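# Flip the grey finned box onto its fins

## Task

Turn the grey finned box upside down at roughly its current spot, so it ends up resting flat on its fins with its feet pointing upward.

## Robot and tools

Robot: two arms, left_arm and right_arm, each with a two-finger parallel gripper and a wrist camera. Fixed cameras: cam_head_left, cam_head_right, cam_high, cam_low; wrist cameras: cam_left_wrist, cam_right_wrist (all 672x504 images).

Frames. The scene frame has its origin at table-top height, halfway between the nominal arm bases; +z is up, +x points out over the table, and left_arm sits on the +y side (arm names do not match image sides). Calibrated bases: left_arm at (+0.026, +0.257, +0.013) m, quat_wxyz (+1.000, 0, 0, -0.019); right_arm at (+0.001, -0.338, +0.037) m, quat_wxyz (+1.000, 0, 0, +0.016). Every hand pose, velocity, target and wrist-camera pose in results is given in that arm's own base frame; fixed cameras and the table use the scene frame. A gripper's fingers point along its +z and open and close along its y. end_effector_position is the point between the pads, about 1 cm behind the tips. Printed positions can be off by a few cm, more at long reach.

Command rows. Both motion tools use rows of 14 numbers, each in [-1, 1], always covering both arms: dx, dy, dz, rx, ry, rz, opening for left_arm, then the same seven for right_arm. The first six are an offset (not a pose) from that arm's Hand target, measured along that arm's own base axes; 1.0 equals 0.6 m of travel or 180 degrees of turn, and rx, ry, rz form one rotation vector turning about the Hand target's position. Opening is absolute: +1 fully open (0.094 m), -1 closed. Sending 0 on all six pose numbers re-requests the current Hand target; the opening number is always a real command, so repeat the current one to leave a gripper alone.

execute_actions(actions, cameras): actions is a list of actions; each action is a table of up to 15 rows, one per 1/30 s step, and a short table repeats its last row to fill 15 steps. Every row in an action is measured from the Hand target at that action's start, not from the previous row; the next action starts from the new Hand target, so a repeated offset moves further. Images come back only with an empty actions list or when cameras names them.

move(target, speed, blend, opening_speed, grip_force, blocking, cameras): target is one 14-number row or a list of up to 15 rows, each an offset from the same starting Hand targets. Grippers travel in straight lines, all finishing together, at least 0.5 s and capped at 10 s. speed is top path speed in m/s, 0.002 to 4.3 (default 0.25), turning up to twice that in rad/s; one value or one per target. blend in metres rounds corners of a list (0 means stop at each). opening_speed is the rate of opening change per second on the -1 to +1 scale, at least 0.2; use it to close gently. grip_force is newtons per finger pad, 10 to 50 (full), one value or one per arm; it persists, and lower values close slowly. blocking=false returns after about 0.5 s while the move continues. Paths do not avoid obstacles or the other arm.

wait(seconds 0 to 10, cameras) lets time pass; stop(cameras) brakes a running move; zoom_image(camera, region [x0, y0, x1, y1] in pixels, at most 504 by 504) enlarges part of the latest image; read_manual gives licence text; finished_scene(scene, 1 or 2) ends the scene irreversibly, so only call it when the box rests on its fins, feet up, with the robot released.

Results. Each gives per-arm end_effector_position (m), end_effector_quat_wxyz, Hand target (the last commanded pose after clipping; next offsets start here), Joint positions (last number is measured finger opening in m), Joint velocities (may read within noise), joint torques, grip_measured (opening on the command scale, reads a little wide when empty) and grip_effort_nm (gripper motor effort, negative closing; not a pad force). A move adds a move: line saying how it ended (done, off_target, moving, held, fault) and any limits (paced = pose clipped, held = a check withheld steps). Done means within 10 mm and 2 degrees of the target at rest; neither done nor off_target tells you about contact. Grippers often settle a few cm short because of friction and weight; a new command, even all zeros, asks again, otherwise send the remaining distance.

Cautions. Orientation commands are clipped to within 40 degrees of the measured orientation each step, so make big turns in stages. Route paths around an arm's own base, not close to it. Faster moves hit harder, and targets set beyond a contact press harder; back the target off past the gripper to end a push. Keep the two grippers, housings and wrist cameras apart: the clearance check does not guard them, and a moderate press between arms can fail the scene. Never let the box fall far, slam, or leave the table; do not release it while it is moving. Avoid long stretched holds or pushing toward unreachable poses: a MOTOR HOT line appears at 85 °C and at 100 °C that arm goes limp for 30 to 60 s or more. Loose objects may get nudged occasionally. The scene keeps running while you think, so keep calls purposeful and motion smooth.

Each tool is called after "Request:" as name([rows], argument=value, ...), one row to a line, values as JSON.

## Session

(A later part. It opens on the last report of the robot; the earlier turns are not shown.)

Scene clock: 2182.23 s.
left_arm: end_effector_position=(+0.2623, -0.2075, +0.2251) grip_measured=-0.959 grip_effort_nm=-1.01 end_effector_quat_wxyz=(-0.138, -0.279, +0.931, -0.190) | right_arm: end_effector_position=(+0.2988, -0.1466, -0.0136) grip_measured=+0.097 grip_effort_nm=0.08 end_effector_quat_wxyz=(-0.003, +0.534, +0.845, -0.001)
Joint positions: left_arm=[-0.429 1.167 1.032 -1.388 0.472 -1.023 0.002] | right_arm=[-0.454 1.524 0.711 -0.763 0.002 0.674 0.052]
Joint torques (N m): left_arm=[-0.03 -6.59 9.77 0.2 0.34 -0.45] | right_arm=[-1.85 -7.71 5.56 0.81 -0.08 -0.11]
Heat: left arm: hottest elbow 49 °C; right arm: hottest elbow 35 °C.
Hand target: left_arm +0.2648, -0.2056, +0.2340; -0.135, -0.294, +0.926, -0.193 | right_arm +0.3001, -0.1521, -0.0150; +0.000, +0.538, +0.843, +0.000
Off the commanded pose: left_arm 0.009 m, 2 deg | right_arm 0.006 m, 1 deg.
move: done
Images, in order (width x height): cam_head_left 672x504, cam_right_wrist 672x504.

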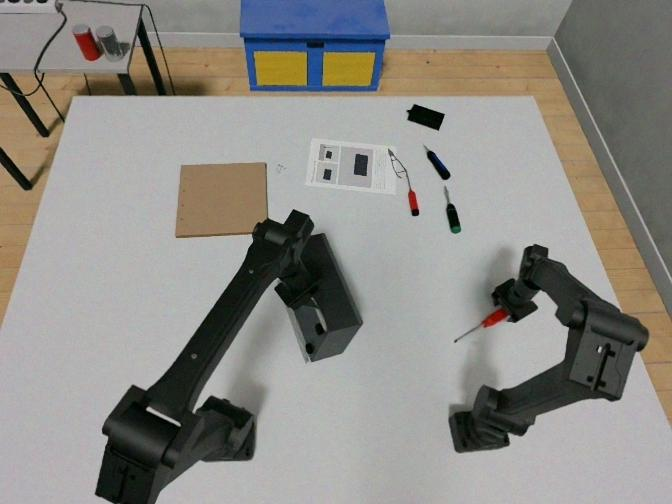

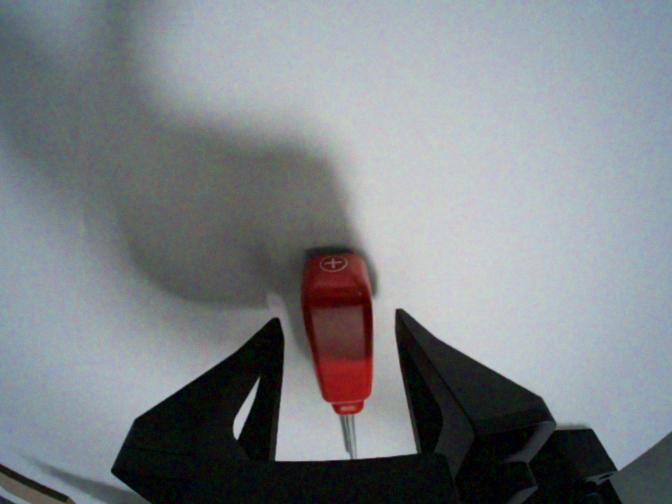

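Request:
move(target=[0,0,0,0,0,0,-1, 0,0,0.35,0,0,0,0.1], speed=0.2, cameras=["all"])

Request:
zoom_image(camera="cam_high", region=[250, 110, 420, 280])

Request:
zoom_image(camera="cam_low", region=[250, 210, 370, 300])

Request:
zoom_image(camera="cam_left_wrist", region=[200, 200, 460, 400])

Scene clock: 2233.63 s.
left_arm: end_effector_position=(+0.2623, -0.2075, +0.2251) grip_measured=-0.959 grip_effort_nm=-1.01 end_effector_quat_wxyz=(-0.138, -0.279, +0.931, -0.190) | right_arm: end_effector_position=(+0.2904, -0.1425, +0.1781) grip_measured=+0.098 grip_effort_nm=0.08 end_effector_quat_wxyz=(-0.018, +0.534, +0.845, -0.003)
Joint positions: left_arm=[-0.429 1.167 1.032 -1.388 0.472 -1.023 0.002] | right_arm=[-0.454 1.232 1.009 -1.385 0.002 0.674 0.052]
Joint torques (N m): left_arm=[0.09 -6.65 9.76 0.23 0.35 -0.45] | right_arm=[-1.85 -6.42 10.89 0.12 -0.03 -0.1]
Heat: left arm: hottest elbow 50 °C; right arm: hottest elbow 34 °C.
Hand target: left_arm +0.2648, -0.2056, +0.2340; -0.135, -0.294, +0.926, -0.193 | right_arm +0.3001, -0.1521, +0.1949; +0.000, +0.538, +0.843, +0.000
Off the commanded pose: left_arm 0.009 m, 2 deg | right_arm 0.022 m, 2 deg.
move: off_target (right_arm)

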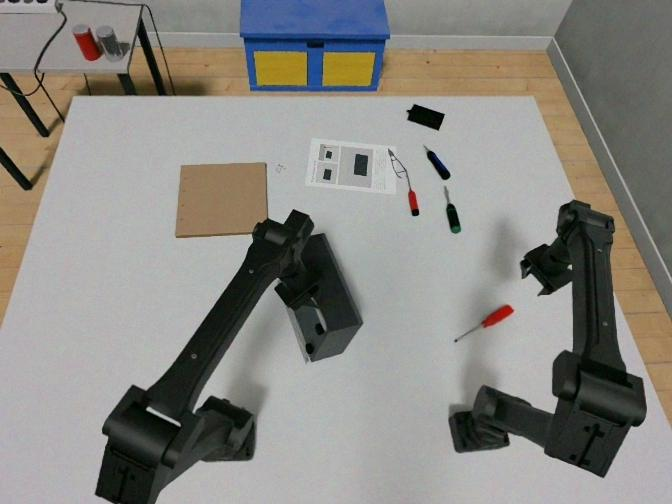

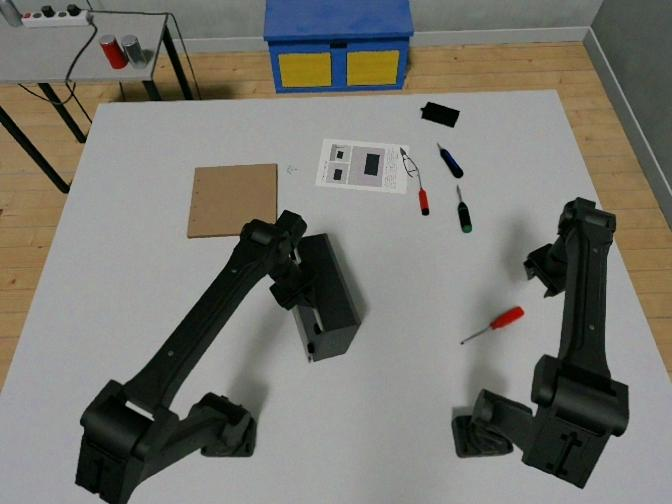

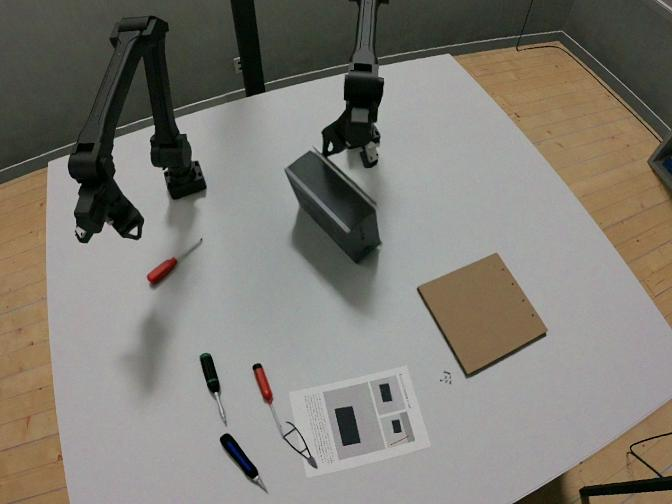

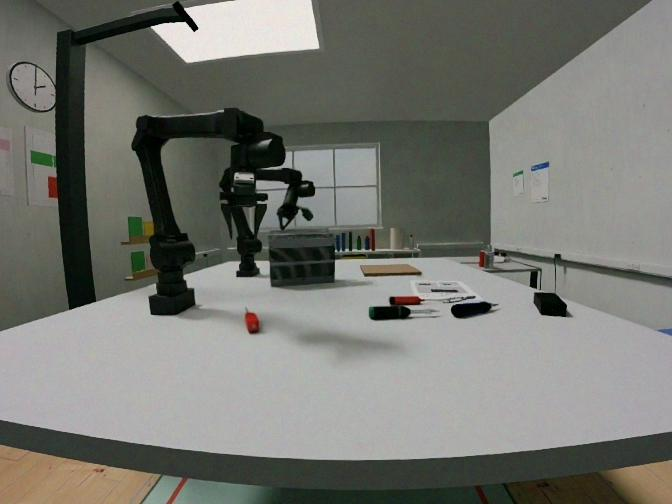

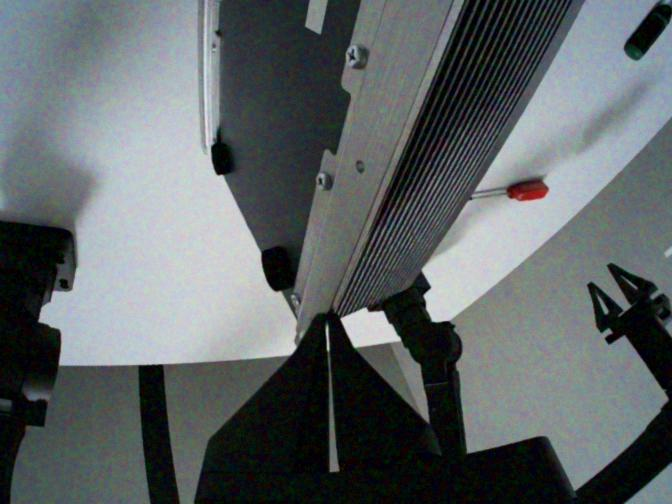

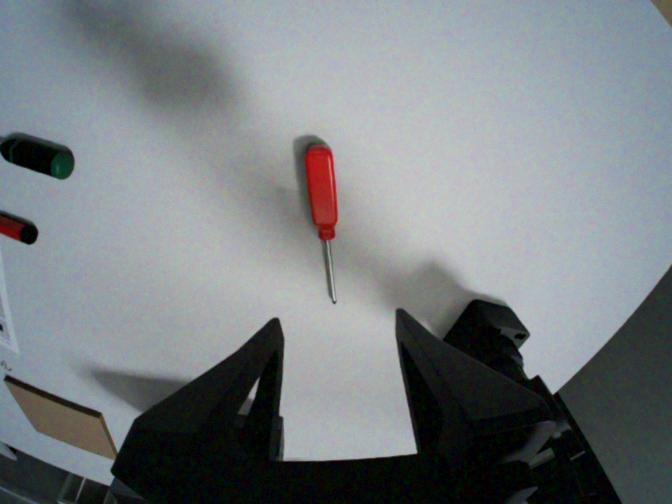

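Scaled by 2.965.

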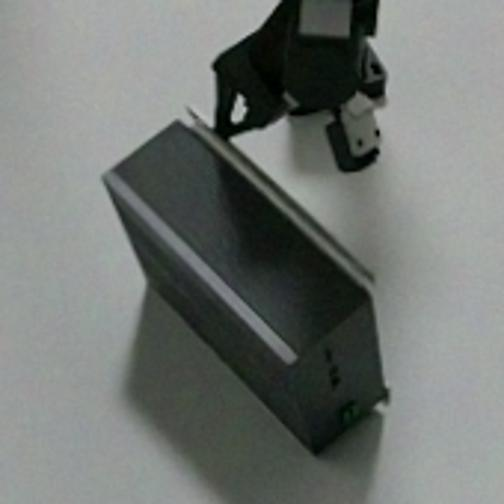

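Scaled by 4.200.

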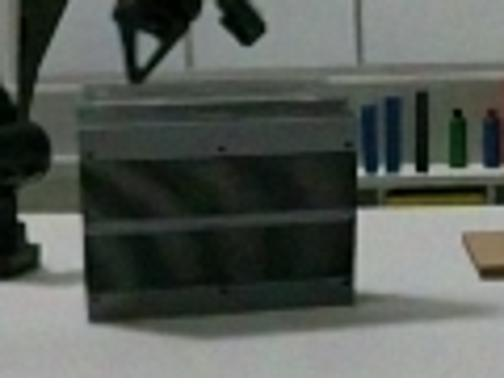

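Scaled by 1.938 from the camera's 672x504 image, which has a finer 960x720 frame.

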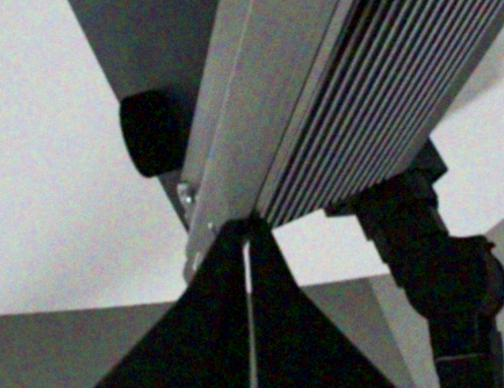

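Request:
move(target=[0,0,0,0,0,0,-0.75, 0,0,0,0,0,0,0.1], opening_speed=0.3, cameras=["cam_left_wrist","cam_high"])

Request:
zoom_image(camera="cam_left_wrist", region=[200, 200, 460, 400])

Scene clock: 2250.13 s.
left_arm: end_effector_position=(+0.2617, -0.2073, +0.2251) grip_measured=-0.753 grip_effort_nm=0.16 end_effector_quat_wxyz=(-0.141, -0.286, +0.929, -0.188) | right_arm: end_effector_position=(+0.2904, -0.1425, +0.1781) grip_measured=+0.098 grip_effort_nm=0.08 end_effector_quat_wxyz=(-0.018, +0.534, +0.845, -0.003)
Joint positions: left_arm=[-0.429 1.167 1.032 -1.391 0.473 -1.037 0.012] | right_arm=[-0.454 1.232 1.009 -1.385 0.002 0.674 0.052]
Joint torques (N m): left_arm=[0.03 -6.59 9.74 0.35 0.32 -0.31] | right_arm=[-1.44 -6.42 10.81 0.14 -0.01 -0.11]
Heat: left arm: hottest elbow 50 °C; right arm: hottest elbow 38 °C.
Hand target: left_arm +0.2647, -0.2056, +0.2340; -0.135, -0.294, +0.926, -0.193 | right_arm +0.3002, -0.1521, +0.1949; +0.000, +0.538, +0.843, +0.000
Off the commanded pose: left_arm 0.010 m, 1 deg | right_arm 0.022 m, 2 deg.
move: off_target (right_arm)
Images, in order (width x height): cam_high 672x504, cam_left_wrist 672x504.

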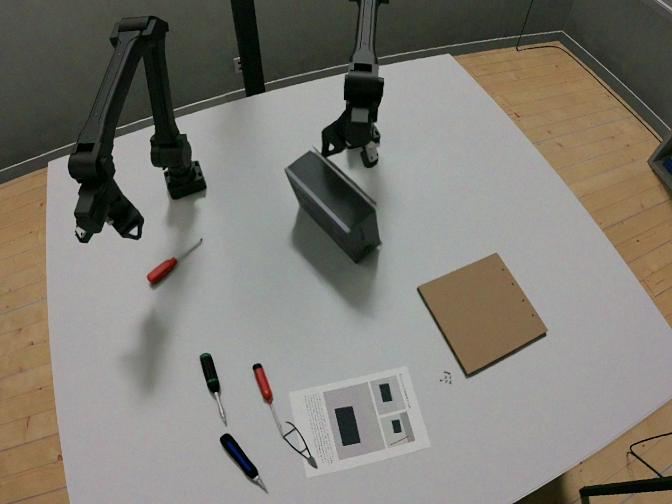

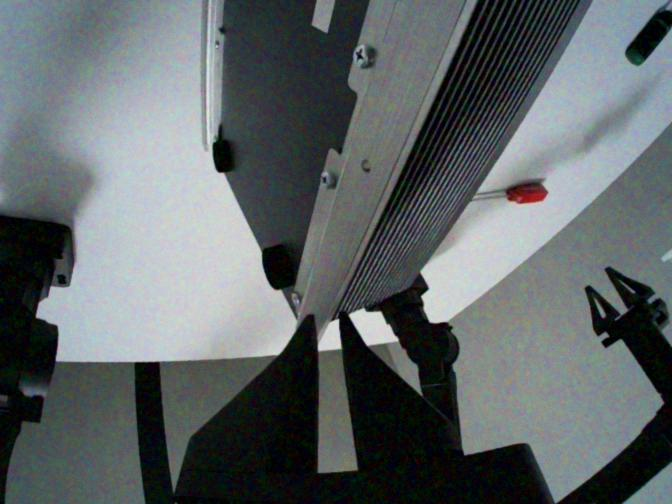

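Scaled by 1.938 from the camera's 672x504 image, which has a finer 960x720 frame.

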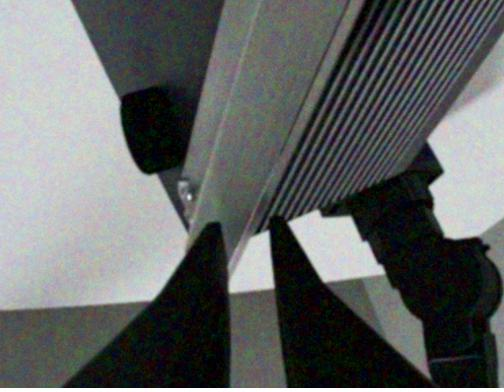

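Request:
move([
  [0.0205,0.0573,0.1187,0,0,0,-0.75, 0,0,0.1,0,0,0,0.3],
  [-0.108,0.508,0.05,0,0,0,-0.75, 0,0.42,0.1083,-0.0274,-0.2487,0.3994,0.3],
], speed=[0.08,0.25], cameras=["cam_right_wrist","cam_high","cam_left_wrist"])

Scene clock: 2339.00 s.
left_arm: end_effector_position=(+0.2010, +0.0971, +0.2645) grip_measured=-0.752 grip_effort_nm=0.15 end_effector_quat_wxyz=(+0.039, -0.326, +0.937, -0.121) | right_arm: end_effector_position=(+0.2989, +0.0945, +0.2540) grip_measured=+0.298 grip_effort_nm=0.08 end_effector_quat_wxyz=(+0.310, -0.072, +0.935, +0.155)
Joint positions: left_arm=[0.649 0.898 0.997 -1.67 0.254 -0.021 0.012] | right_arm=[0.18 0.704 0.747 -0.938 -0.231 0.108 0.061]
Joint torques (N m): left_arm=[-0.26 -0.56 8.91 0.28 0.11 -0.05] | right_arm=[0.26 -0.73 8.98 2.26 -0.31 -0.14]
Heat: left arm: hottest elbow 49 °C; right arm: hottest elbow 45 °C.
Hand target: left_arm +0.1999, +0.0992, +0.2641; -0.135, -0.294, +0.926, -0.193 | right_arm +0.3002, +0.0999, +0.2600; +0.321, -0.085, +0.930, +0.159
Off the commanded pose: left_arm 0.002 m, 22 deg | right_arm 0.008 m, 2 deg.
joint sent to its limit (left arm) — joint 4 (wrist pitch), lower limit. The joint targets are off in orientation, not in position.
move: off_target (left_arm)
Images, in order (width x height): cam_high 672x504, cam_left_wrist 672x504, cam_right_wrist 672x504.

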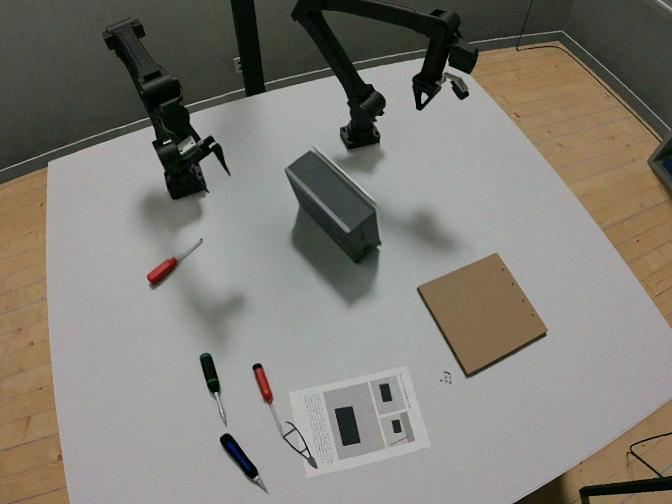

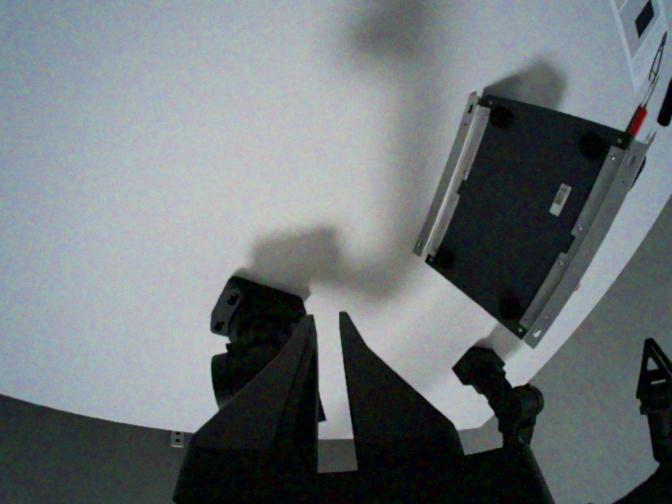

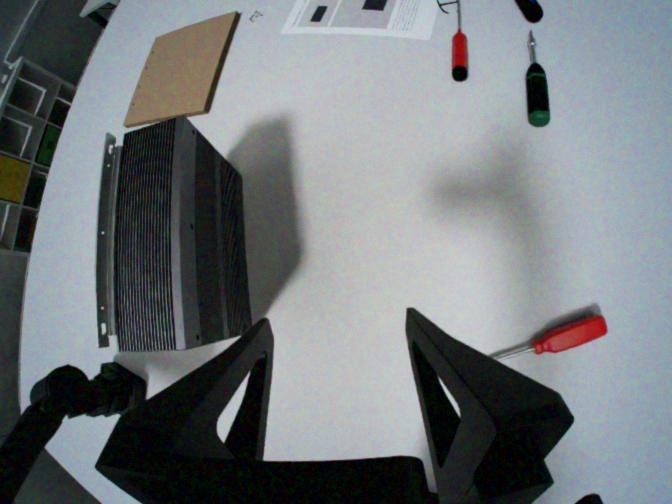

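Request:
zoom_image(camera="cam_right_wrist", region=[70, 100, 290, 380])

Request:
zoom_image(camera="cam_left_wrist", region=[400, 80, 672, 360])

Scaled by 1.800 from the camera's 672x504 image, which has a finer 960x720 frame.

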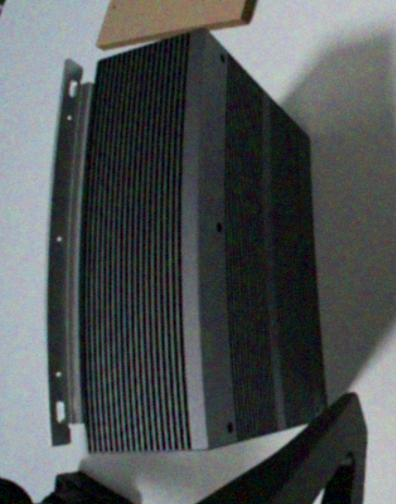

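Scaled by 1.800 from the camera's 672x504 image, which has a finer 960x720 frame.

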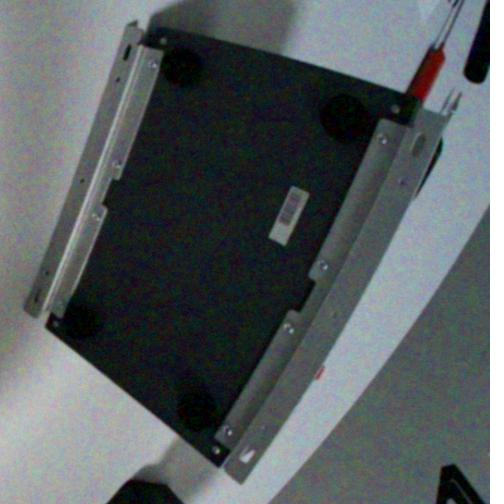

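Request:
move(target=[0,0,0,0,0,0,-0.75, -0.0503,0.4032,-0.005,0,0,0,-0.3], speed=0.15, cameras=["cam_right_wrist","cam_left_wrist","cam_high"])

Request:
zoom_image(camera="cam_left_wrist", region=[400, 80, 672, 360])

Request:
zoom_image(camera="cam_right_wrist", region=[150, 180, 500, 440])

Scene clock: 2382.37 s.
left_arm: end_effector_position=(+0.2010, +0.0972, +0.2644) grip_measured=-0.752 grip_effort_nm=0.15 end_effector_quat_wxyz=(+0.039, -0.326, +0.937, -0.120) | right_arm: end_effector_position=(+0.2637, +0.3235, +0.2314) grip_measured=-0.298 grip_effort_nm=-0.09 end_effector_quat_wxyz=(+0.305, -0.090, +0.938, +0.135)
Joint positions: left_arm=[0.649 0.898 0.997 -1.67 0.254 -0.02 0.012] | right_arm=[1.015 1.069 0.889 -0.773 0.308 0.725 0.033]
Joint torques (N m): left_arm=[-0.26 -0.85 8.9 0.27 0.13 -0.03] | right_arm=[0.5 -4.95 12.44 2.18 0.39 0.05]
Heat: left arm: hottest elbow 47 °C; right arm: hottest elbow 44 °C.
Hand target: left_arm +0.1999, +0.0992, +0.2641; -0.135, -0.294, +0.926, -0.193 | right_arm +0.2699, +0.3419, +0.2570; +0.321, -0.085, +0.930, +0.159
Off the commanded pose: left_arm 0.002 m, 22 deg | right_arm 0.032 m, 3 deg.
joint sent to its limit (left arm) — joint 4 (wrist pitch), lower limit. The joint targets are off in orientation, not in position.
move: off_target (left_arm, right_arm)
Images, in order (width x height): cam_high 672x504, cam_left_wrist 672x504, cam_right_wrist 672x504.

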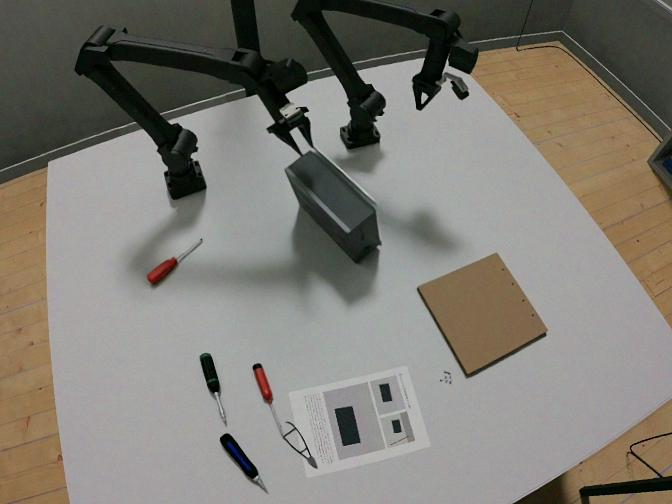

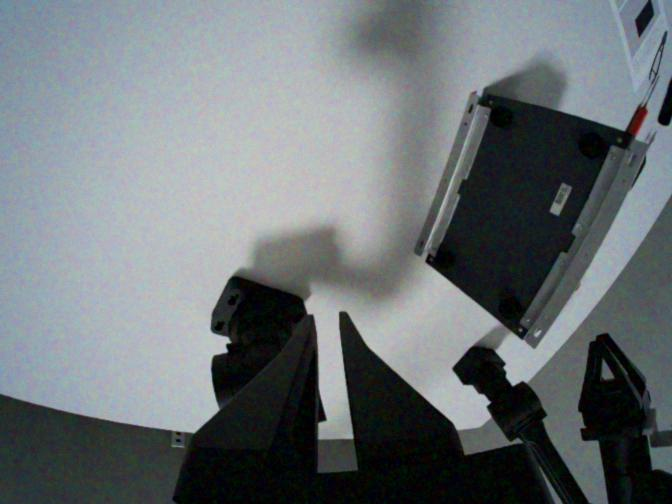

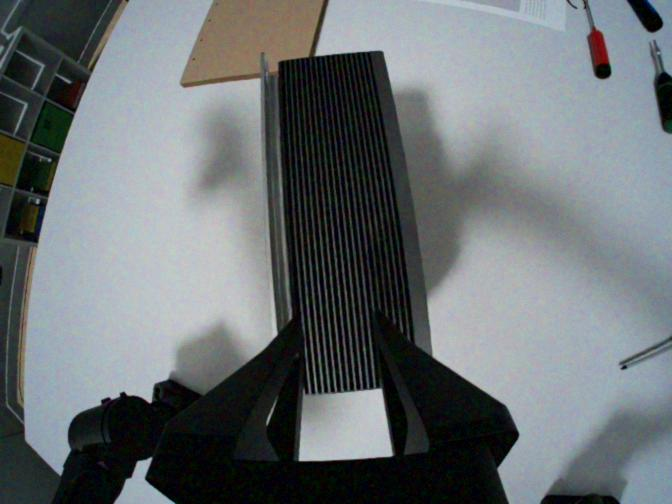

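Scaled by 1.800 from the camera's 672x504 image, which has a finer 960x720 frame.

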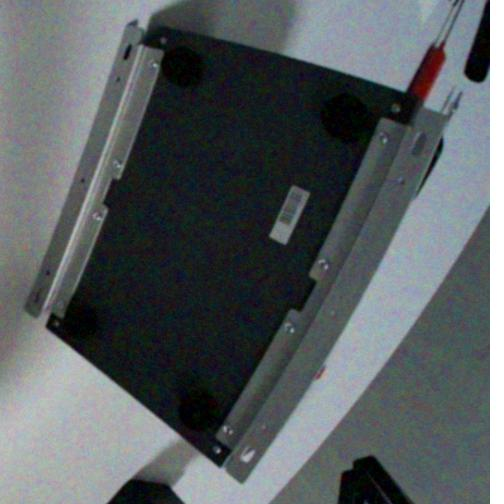

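Scaled by 1.440 from the camera's 672x504 image, which has a finer 960x720 frame.

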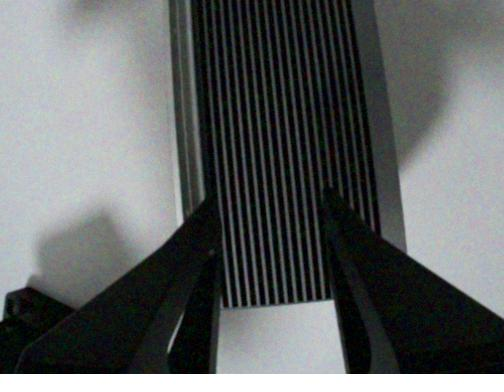

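Request:
move(target=[0,0,0,0,0,0,-0.75, 0.029,0.0712,0.0,0,0,0,-0.3], speed=0.1, cameras=["cam_right_wrist","cam_left_wrist"])

Request:
zoom_image(camera="cam_right_wrist", region=[180, 120, 480, 400])

Request:
zoom_image(camera="cam_left_wrist", region=[450, 80, 672, 360])

Scene clock: 2403.07 s.
left_arm: end_effector_position=(+0.2010, +0.0972, +0.2644) grip_measured=-0.752 grip_effort_nm=0.15 end_effector_quat_wxyz=(+0.039, -0.326, +0.937, -0.120) | right_arm: end_effector_position=(+0.2820, +0.3646, +0.2321) grip_measured=-0.298 grip_effort_nm=-0.09 end_effector_quat_wxyz=(+0.306, -0.089, +0.938, +0.135)
Joint positions: left_arm=[0.649 0.898 0.997 -1.67 0.254 -0.02 0.012] | right_arm=[1.033 1.197 0.986 -0.748 0.32 0.742 0.033]
Joint torques (N m): left_arm=[-0.32 -0.67 8.84 0.29 0.12 -0.05] | right_arm=[0.15 -6.12 12.31 2.11 0.38 0.06]
Heat: left arm: hottest elbow 46 °C; right arm: hottest elbow 44 °C.
Hand target: left_arm +0.1999, +0.0992, +0.2641; -0.135, -0.294, +0.926, -0.193 | right_arm +0.2873, +0.3845, +0.2569; +0.321, -0.085, +0.930, +0.158
Off the commanded pose: left_arm 0.002 m, 22 deg | right_arm 0.032 m, 3 deg.
joint sent to its limit (left arm) — joint 4 (wrist pitch), lower limit. The joint targets are off in orientation, not in position.
move: off_target (left_arm, right_arm)
Images, in order (width x height): cam_left_wrist 672x504, cam_right_wrist 672x504.

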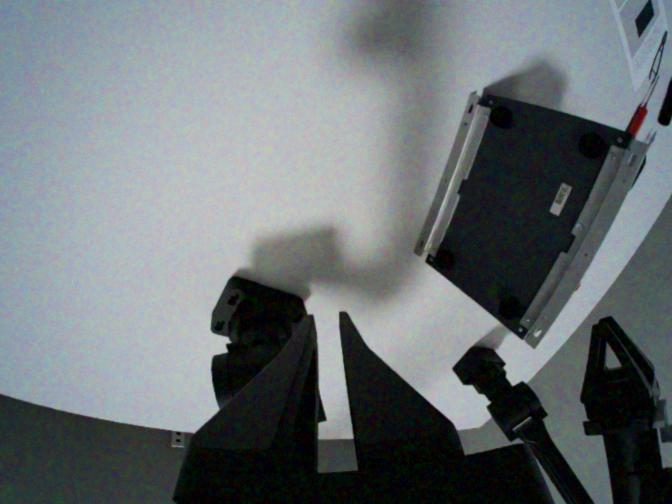

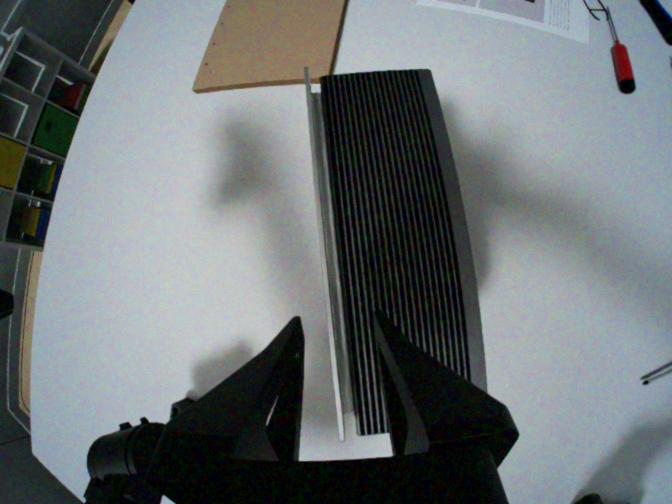

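Scaled by 1.680 from the camera's 672x504 image, which has a finer 960x720 frame.

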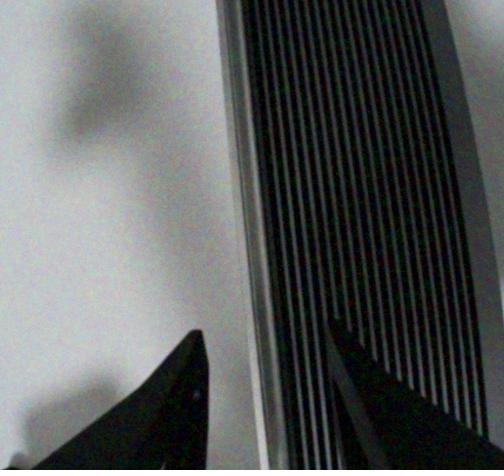

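Scaled by 1.800 from the camera's 672x504 image, which has a finer 960x720 frame.

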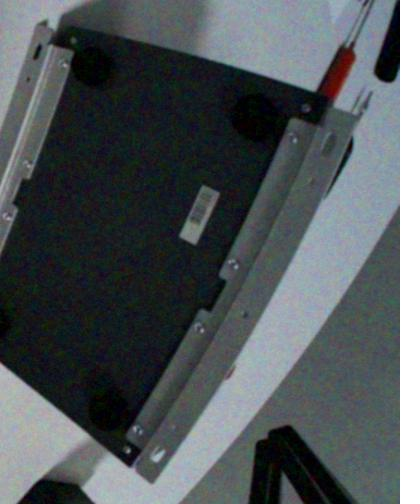

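Request:
move(target=[0,0,0,0,0,0,-0.75, 0.0557,0.0396,-0.0744,0,0,0,-0.3], speed=0.05, cameras=["cam_right_wrist","cam_left_wrist"])

Request:
zoom_image(camera="cam_right_wrist", region=[200, 160, 480, 420])

Request:
zoom_image(camera="cam_left_wrist", region=[450, 80, 672, 360])

Scene clock: 2421.03 s.
left_arm: end_effector_position=(+0.2010, +0.0972, +0.2644) grip_measured=-0.752 grip_effort_nm=0.15 end_effector_quat_wxyz=(+0.039, -0.326, +0.937, -0.120) | right_arm: end_effector_position=(+0.3056, +0.3964, +0.1922) grip_measured=-0.298 grip_effort_nm=-0.09 end_effector_quat_wxyz=(+0.307, -0.091, +0.937, +0.142)
Joint positions: left_arm=[0.649 0.898 0.997 -1.67 0.254 -0.02 0.012] | right_arm=[1.019 1.328 0.986 -0.6 0.303 0.725 0.033]
Joint torques (N m): left_arm=[-0.26 -0.56 8.9 0.31 0.11 -0.04] | right_arm=[-1.9 -8.64 11.47 2.25 0.1 -0.13]
Heat: left arm: hottest elbow 46 °C; right arm: hottest elbow 45 °C.
Hand target: left_arm +0.1999, +0.0992, +0.2641; -0.135, -0.294, +0.926, -0.193 | right_arm +0.3208, +0.4083, +0.2123; +0.321, -0.085, +0.930, +0.159
Off the commanded pose: left_arm 0.002 m, 22 deg | right_arm 0.028 m, 3 deg.
joint sent to its limit (left arm) — joint 4 (wrist pitch), lower limit. The joint targets are off in orientation, not in position.
move: off_target (left_arm, right_arm)
Images, in order (width x height): cam_left_wrist 672x504, cam_right_wrist 672x504.

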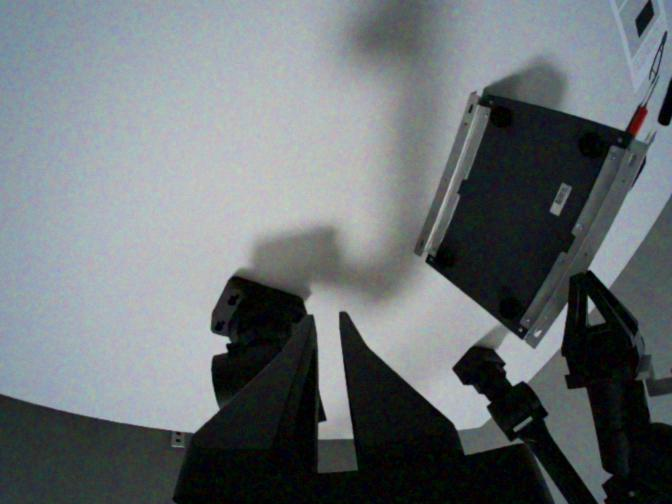

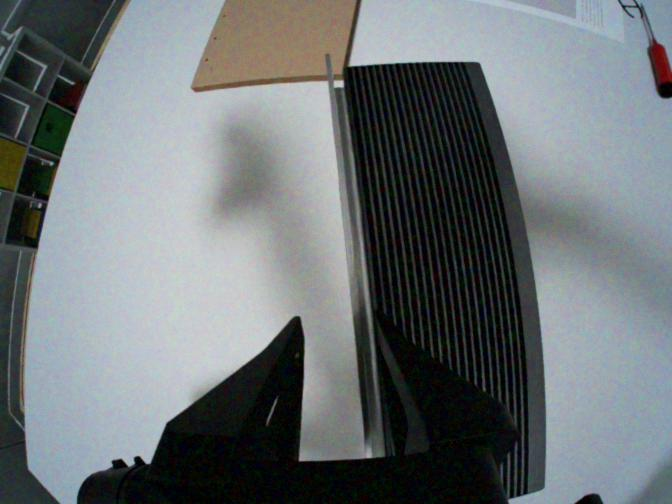

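Scaled by 1.800 from the camera's 672x504 image, which has a finer 960x720 frame.

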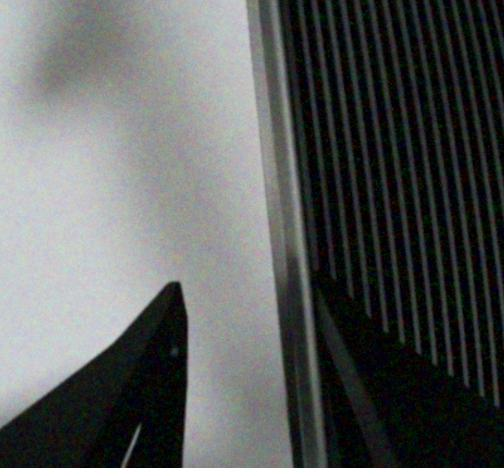

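Scaled by 1.800 from the camera's 672x504 image, which has a finer 960x720 frame.

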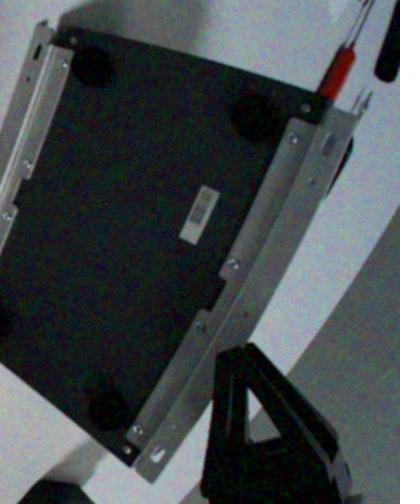

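Request:
move(target=[0,0,0,0,0,0,-0.75, 0.01,-0.018,-0.01,0,0,0,-0.3], speed=0.05, cameras=["cam_right_wrist","cam_left_wrist"])

Request:
zoom_image(camera="cam_right_wrist", region=[200, 160, 480, 420])

Request:
zoom_image(camera="cam_left_wrist", region=[450, 80, 672, 360])

Scene clock: 2435.40 s.
left_arm: end_effector_position=(+0.2010, +0.0972, +0.2644) grip_measured=-0.752 grip_effort_nm=0.15 end_effector_quat_wxyz=(+0.039, -0.326, +0.937, -0.120) | right_arm: end_effector_position=(+0.3167, +0.3937, +0.1949) grip_measured=-0.298 grip_effort_nm=-0.09 end_effector_quat_wxyz=(+0.311, -0.089, +0.934, +0.149)
Joint positions: left_arm=[0.649 0.898 0.997 -1.67 0.254 -0.02 0.012] | right_arm=[0.991 1.328 0.986 -0.577 0.286 0.704 0.033]
Joint torques (N m): left_arm=[-0.09 -0.73 8.9 0.31 0.13 -0.02] | right_arm=[-1.73 -9.05 9.59 2.13 0.06 -0.18]
Heat: left arm: hottest elbow 46 °C; right arm: hottest elbow 45 °C.
Hand target: left_arm +0.1999, +0.0992, +0.2641; -0.135, -0.294, +0.926, -0.193 | right_arm +0.3267, +0.3976, +0.2063; +0.321, -0.085, +0.930, +0.159
Off the commanded pose: left_arm 0.002 m, 22 deg | right_arm 0.016 m, 2 deg.
joint sent to its limit (left arm) — joint 4 (wrist pitch), lower limit. The joint targets are off in orientation, not in position.
move: off_target (left_arm, right_arm)
Images, in order (width x height): cam_left_wrist 672x504, cam_right_wrist 672x504.

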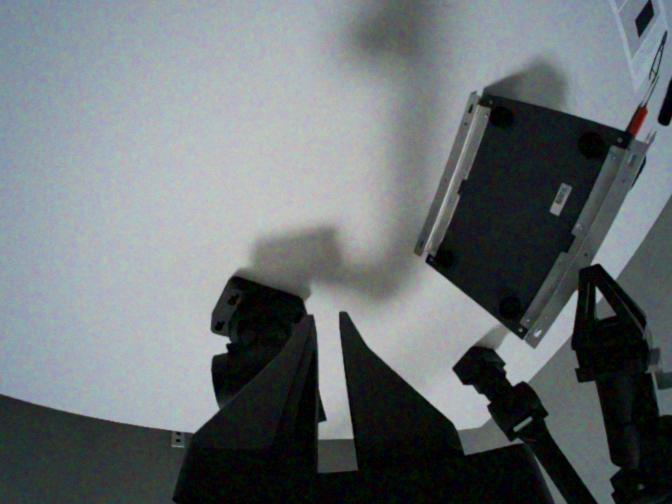

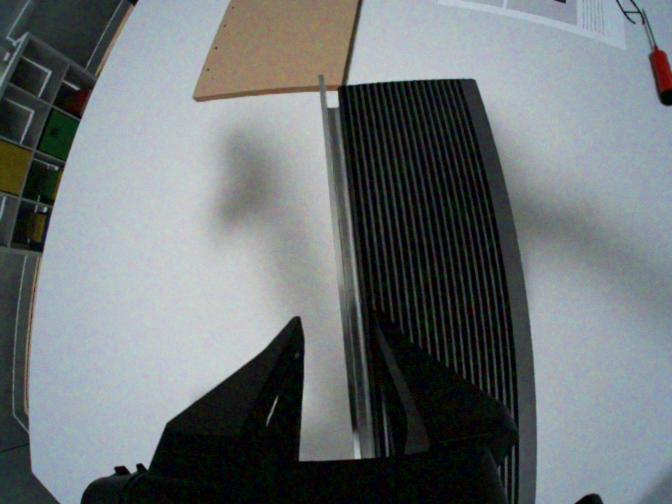

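Scaled by 1.800 from the camera's 672x504 image, which has a finer 960x720 frame.

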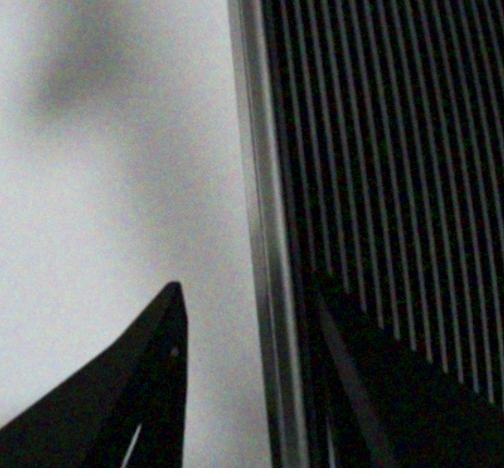

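Scaled by 1.800 from the camera's 672x504 image, which has a finer 960x720 frame.

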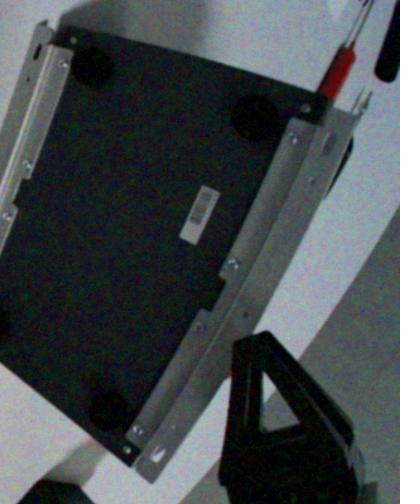

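Request:
move(target=[0,0,0,0,0,0,-0.75, 0.0142,0.0,-0.022,0,0,0,-0.3], speed=0.05, cameras=["cam_right_wrist","cam_left_wrist"])

Request:
zoom_image(camera="cam_right_wrist", region=[200, 160, 480, 420])

Request:
zoom_image(camera="cam_left_wrist", region=[450, 80, 672, 360])

Scene clock: 2447.13 s.
left_arm: end_effector_position=(+0.2010, +0.0972, +0.2644) grip_measured=-0.752 grip_effort_nm=0.15 end_effector_quat_wxyz=(+0.039, -0.326, +0.937, -0.120) | right_arm: end_effector_position=(+0.3270, +0.3971, +0.1925) grip_measured=-0.298 grip_effort_nm=-0.09 end_effector_quat_wxyz=(+0.317, -0.087, +0.931, +0.157)
Joint positions: left_arm=[0.649 0.898 0.997 -1.67 0.254 -0.02 0.012] | right_arm=[0.975 1.345 0.986 -0.535 0.275 0.69 0.033]
Joint torques (N m): left_arm=[-0.26 -0.62 8.87 0.27 0.11 -0.03] | right_arm=[-1.08 -8.29 8.59 2.43 0.02 -0.14]
Heat: left arm: hottest elbow 46 °C; right arm: hottest elbow 45 °C.
Hand target: left_arm +0.1999, +0.0992, +0.2641; -0.135, -0.294, +0.926, -0.193 | right_arm +0.3352, +0.3976, +0.1930; +0.321, -0.085, +0.930, +0.159
Off the commanded pose: left_arm 0.002 m, 22 deg | right_arm 0.008 m, 1 deg.
joint sent to its limit (left arm) — joint 4 (wrist pitch), lower limit. The joint targets are off in orientation, not in position.
move: off_target (left_arm)
Images, in order (width x height): cam_left_wrist 672x504, cam_right_wrist 672x504.

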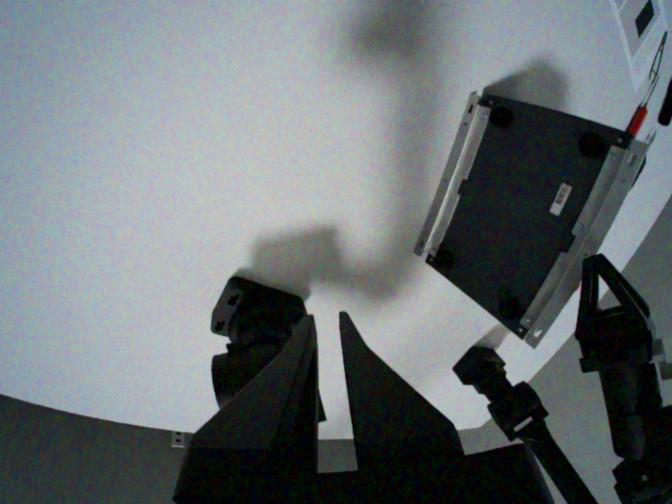

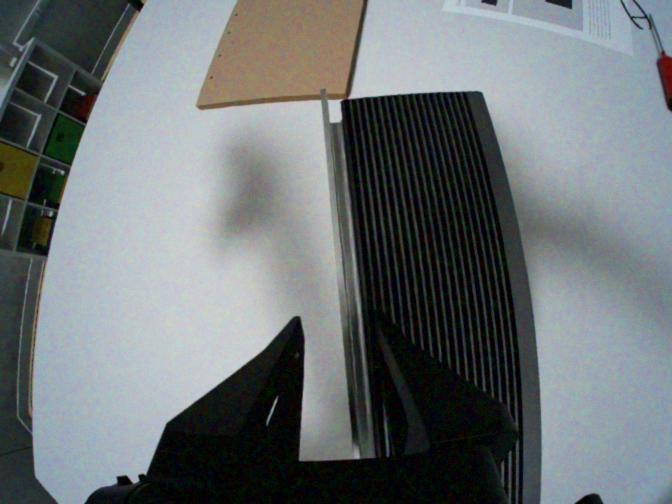

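Scaled by 1.800 from the camera's 672x504 image, which has a finer 960x720 frame.

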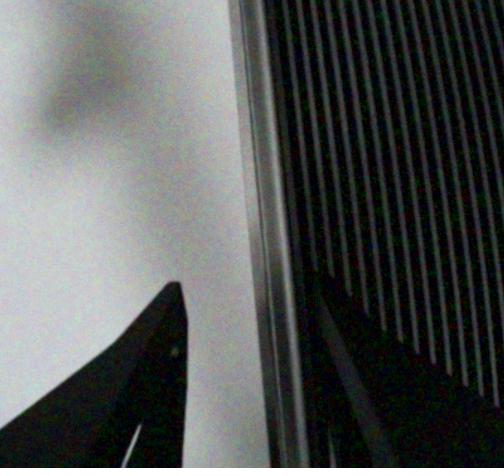

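Scaled by 1.800 from the camera's 672x504 image, which has a finer 960x720 frame.

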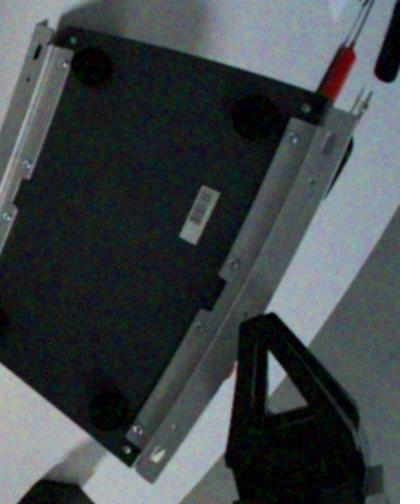

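Request:
move(target=[0,0,0,0,0,0,-0.75, 0.0,0.0,-0.025,0,0,0,-0.3], speed=0.05, cameras=["cam_right_wrist","cam_left_wrist"])

Request:
zoom_image(camera="cam_right_wrist", region=[200, 160, 480, 420])

Request:
zoom_image(camera="cam_left_wrist", region=[450, 80, 672, 360])

Scene clock: 2454.60 s.
left_arm: end_effector_position=(+0.2010, +0.0972, +0.2644) grip_measured=-0.752 grip_effort_nm=0.15 end_effector_quat_wxyz=(+0.039, -0.326, +0.937, -0.120) | right_arm: end_effector_position=(+0.3274, +0.3977, +0.1786) grip_measured=-0.298 grip_effort_nm=-0.09 end_effector_quat_wxyz=(+0.318, -0.088, +0.931, +0.157)
Joint positions: left_arm=[0.649 0.898 0.997 -1.67 0.254 -0.02 0.012] | right_arm=[0.975 1.361 0.961 -0.492 0.275 0.69 0.033]
Joint torques (N m): left_arm=[-0.38 -0.67 8.88 0.28 0.12 -0.04] | right_arm=[-1.79 -8.76 8.35 2.32 0.05 -0.12]
Heat: left arm: hottest elbow 46 °C; right arm: hottest elbow 44 °C.
Hand target: left_arm +0.1999, +0.0992, +0.2641; -0.135, -0.294, +0.926, -0.193 | right_arm +0.3352, +0.3976, +0.1780; +0.321, -0.085, +0.930, +0.159
Off the commanded pose: left_arm 0.002 m, 22 deg | right_arm 0.008 m, 1 deg.
joint sent to its limit (left arm) — joint 4 (wrist pitch), lower limit. The joint targets are off in orientation, not in position.
move: off_target (left_arm)
Images, in order (width x height): cam_left_wrist 672x504, cam_right_wrist 672x504.

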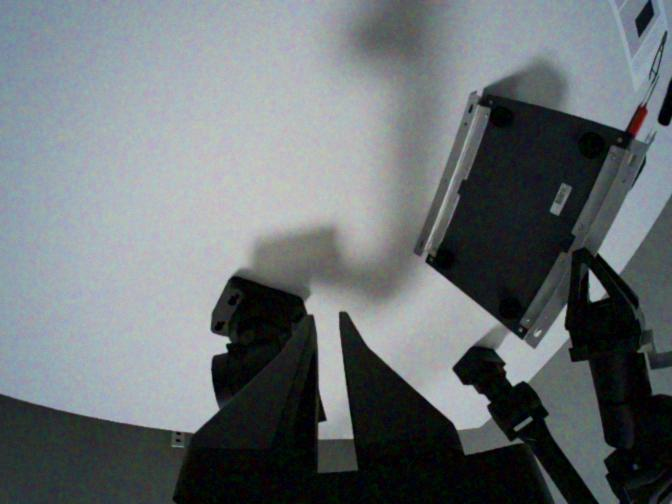

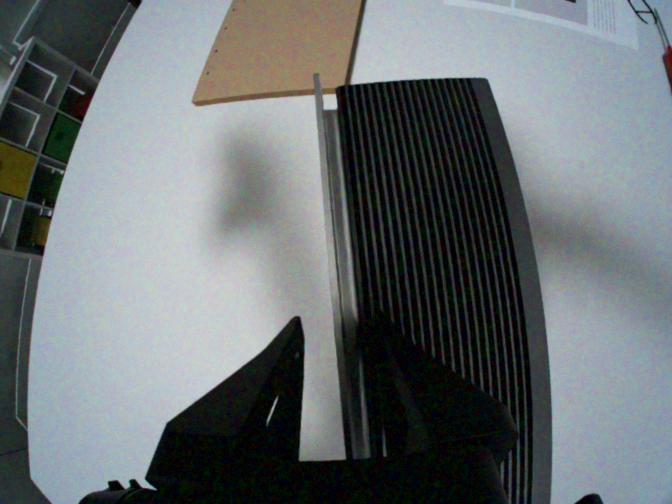

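Scaled by 1.800 from the camera's 672x504 image, which has a finer 960x720 frame.

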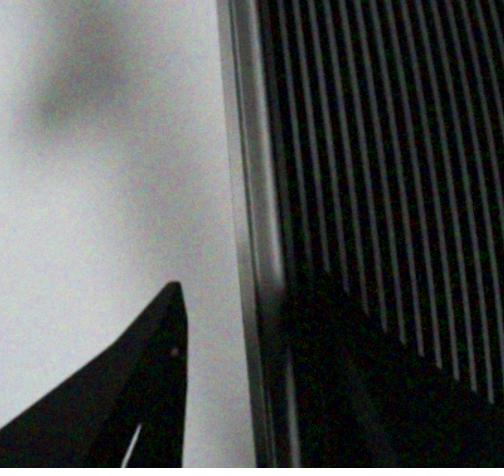

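Scaled by 1.800 from the camera's 672x504 image, which has a finer 960x720 frame.

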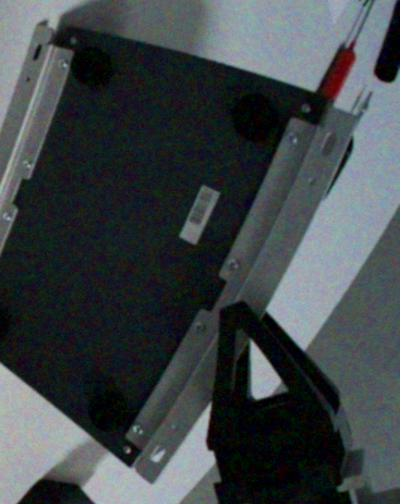

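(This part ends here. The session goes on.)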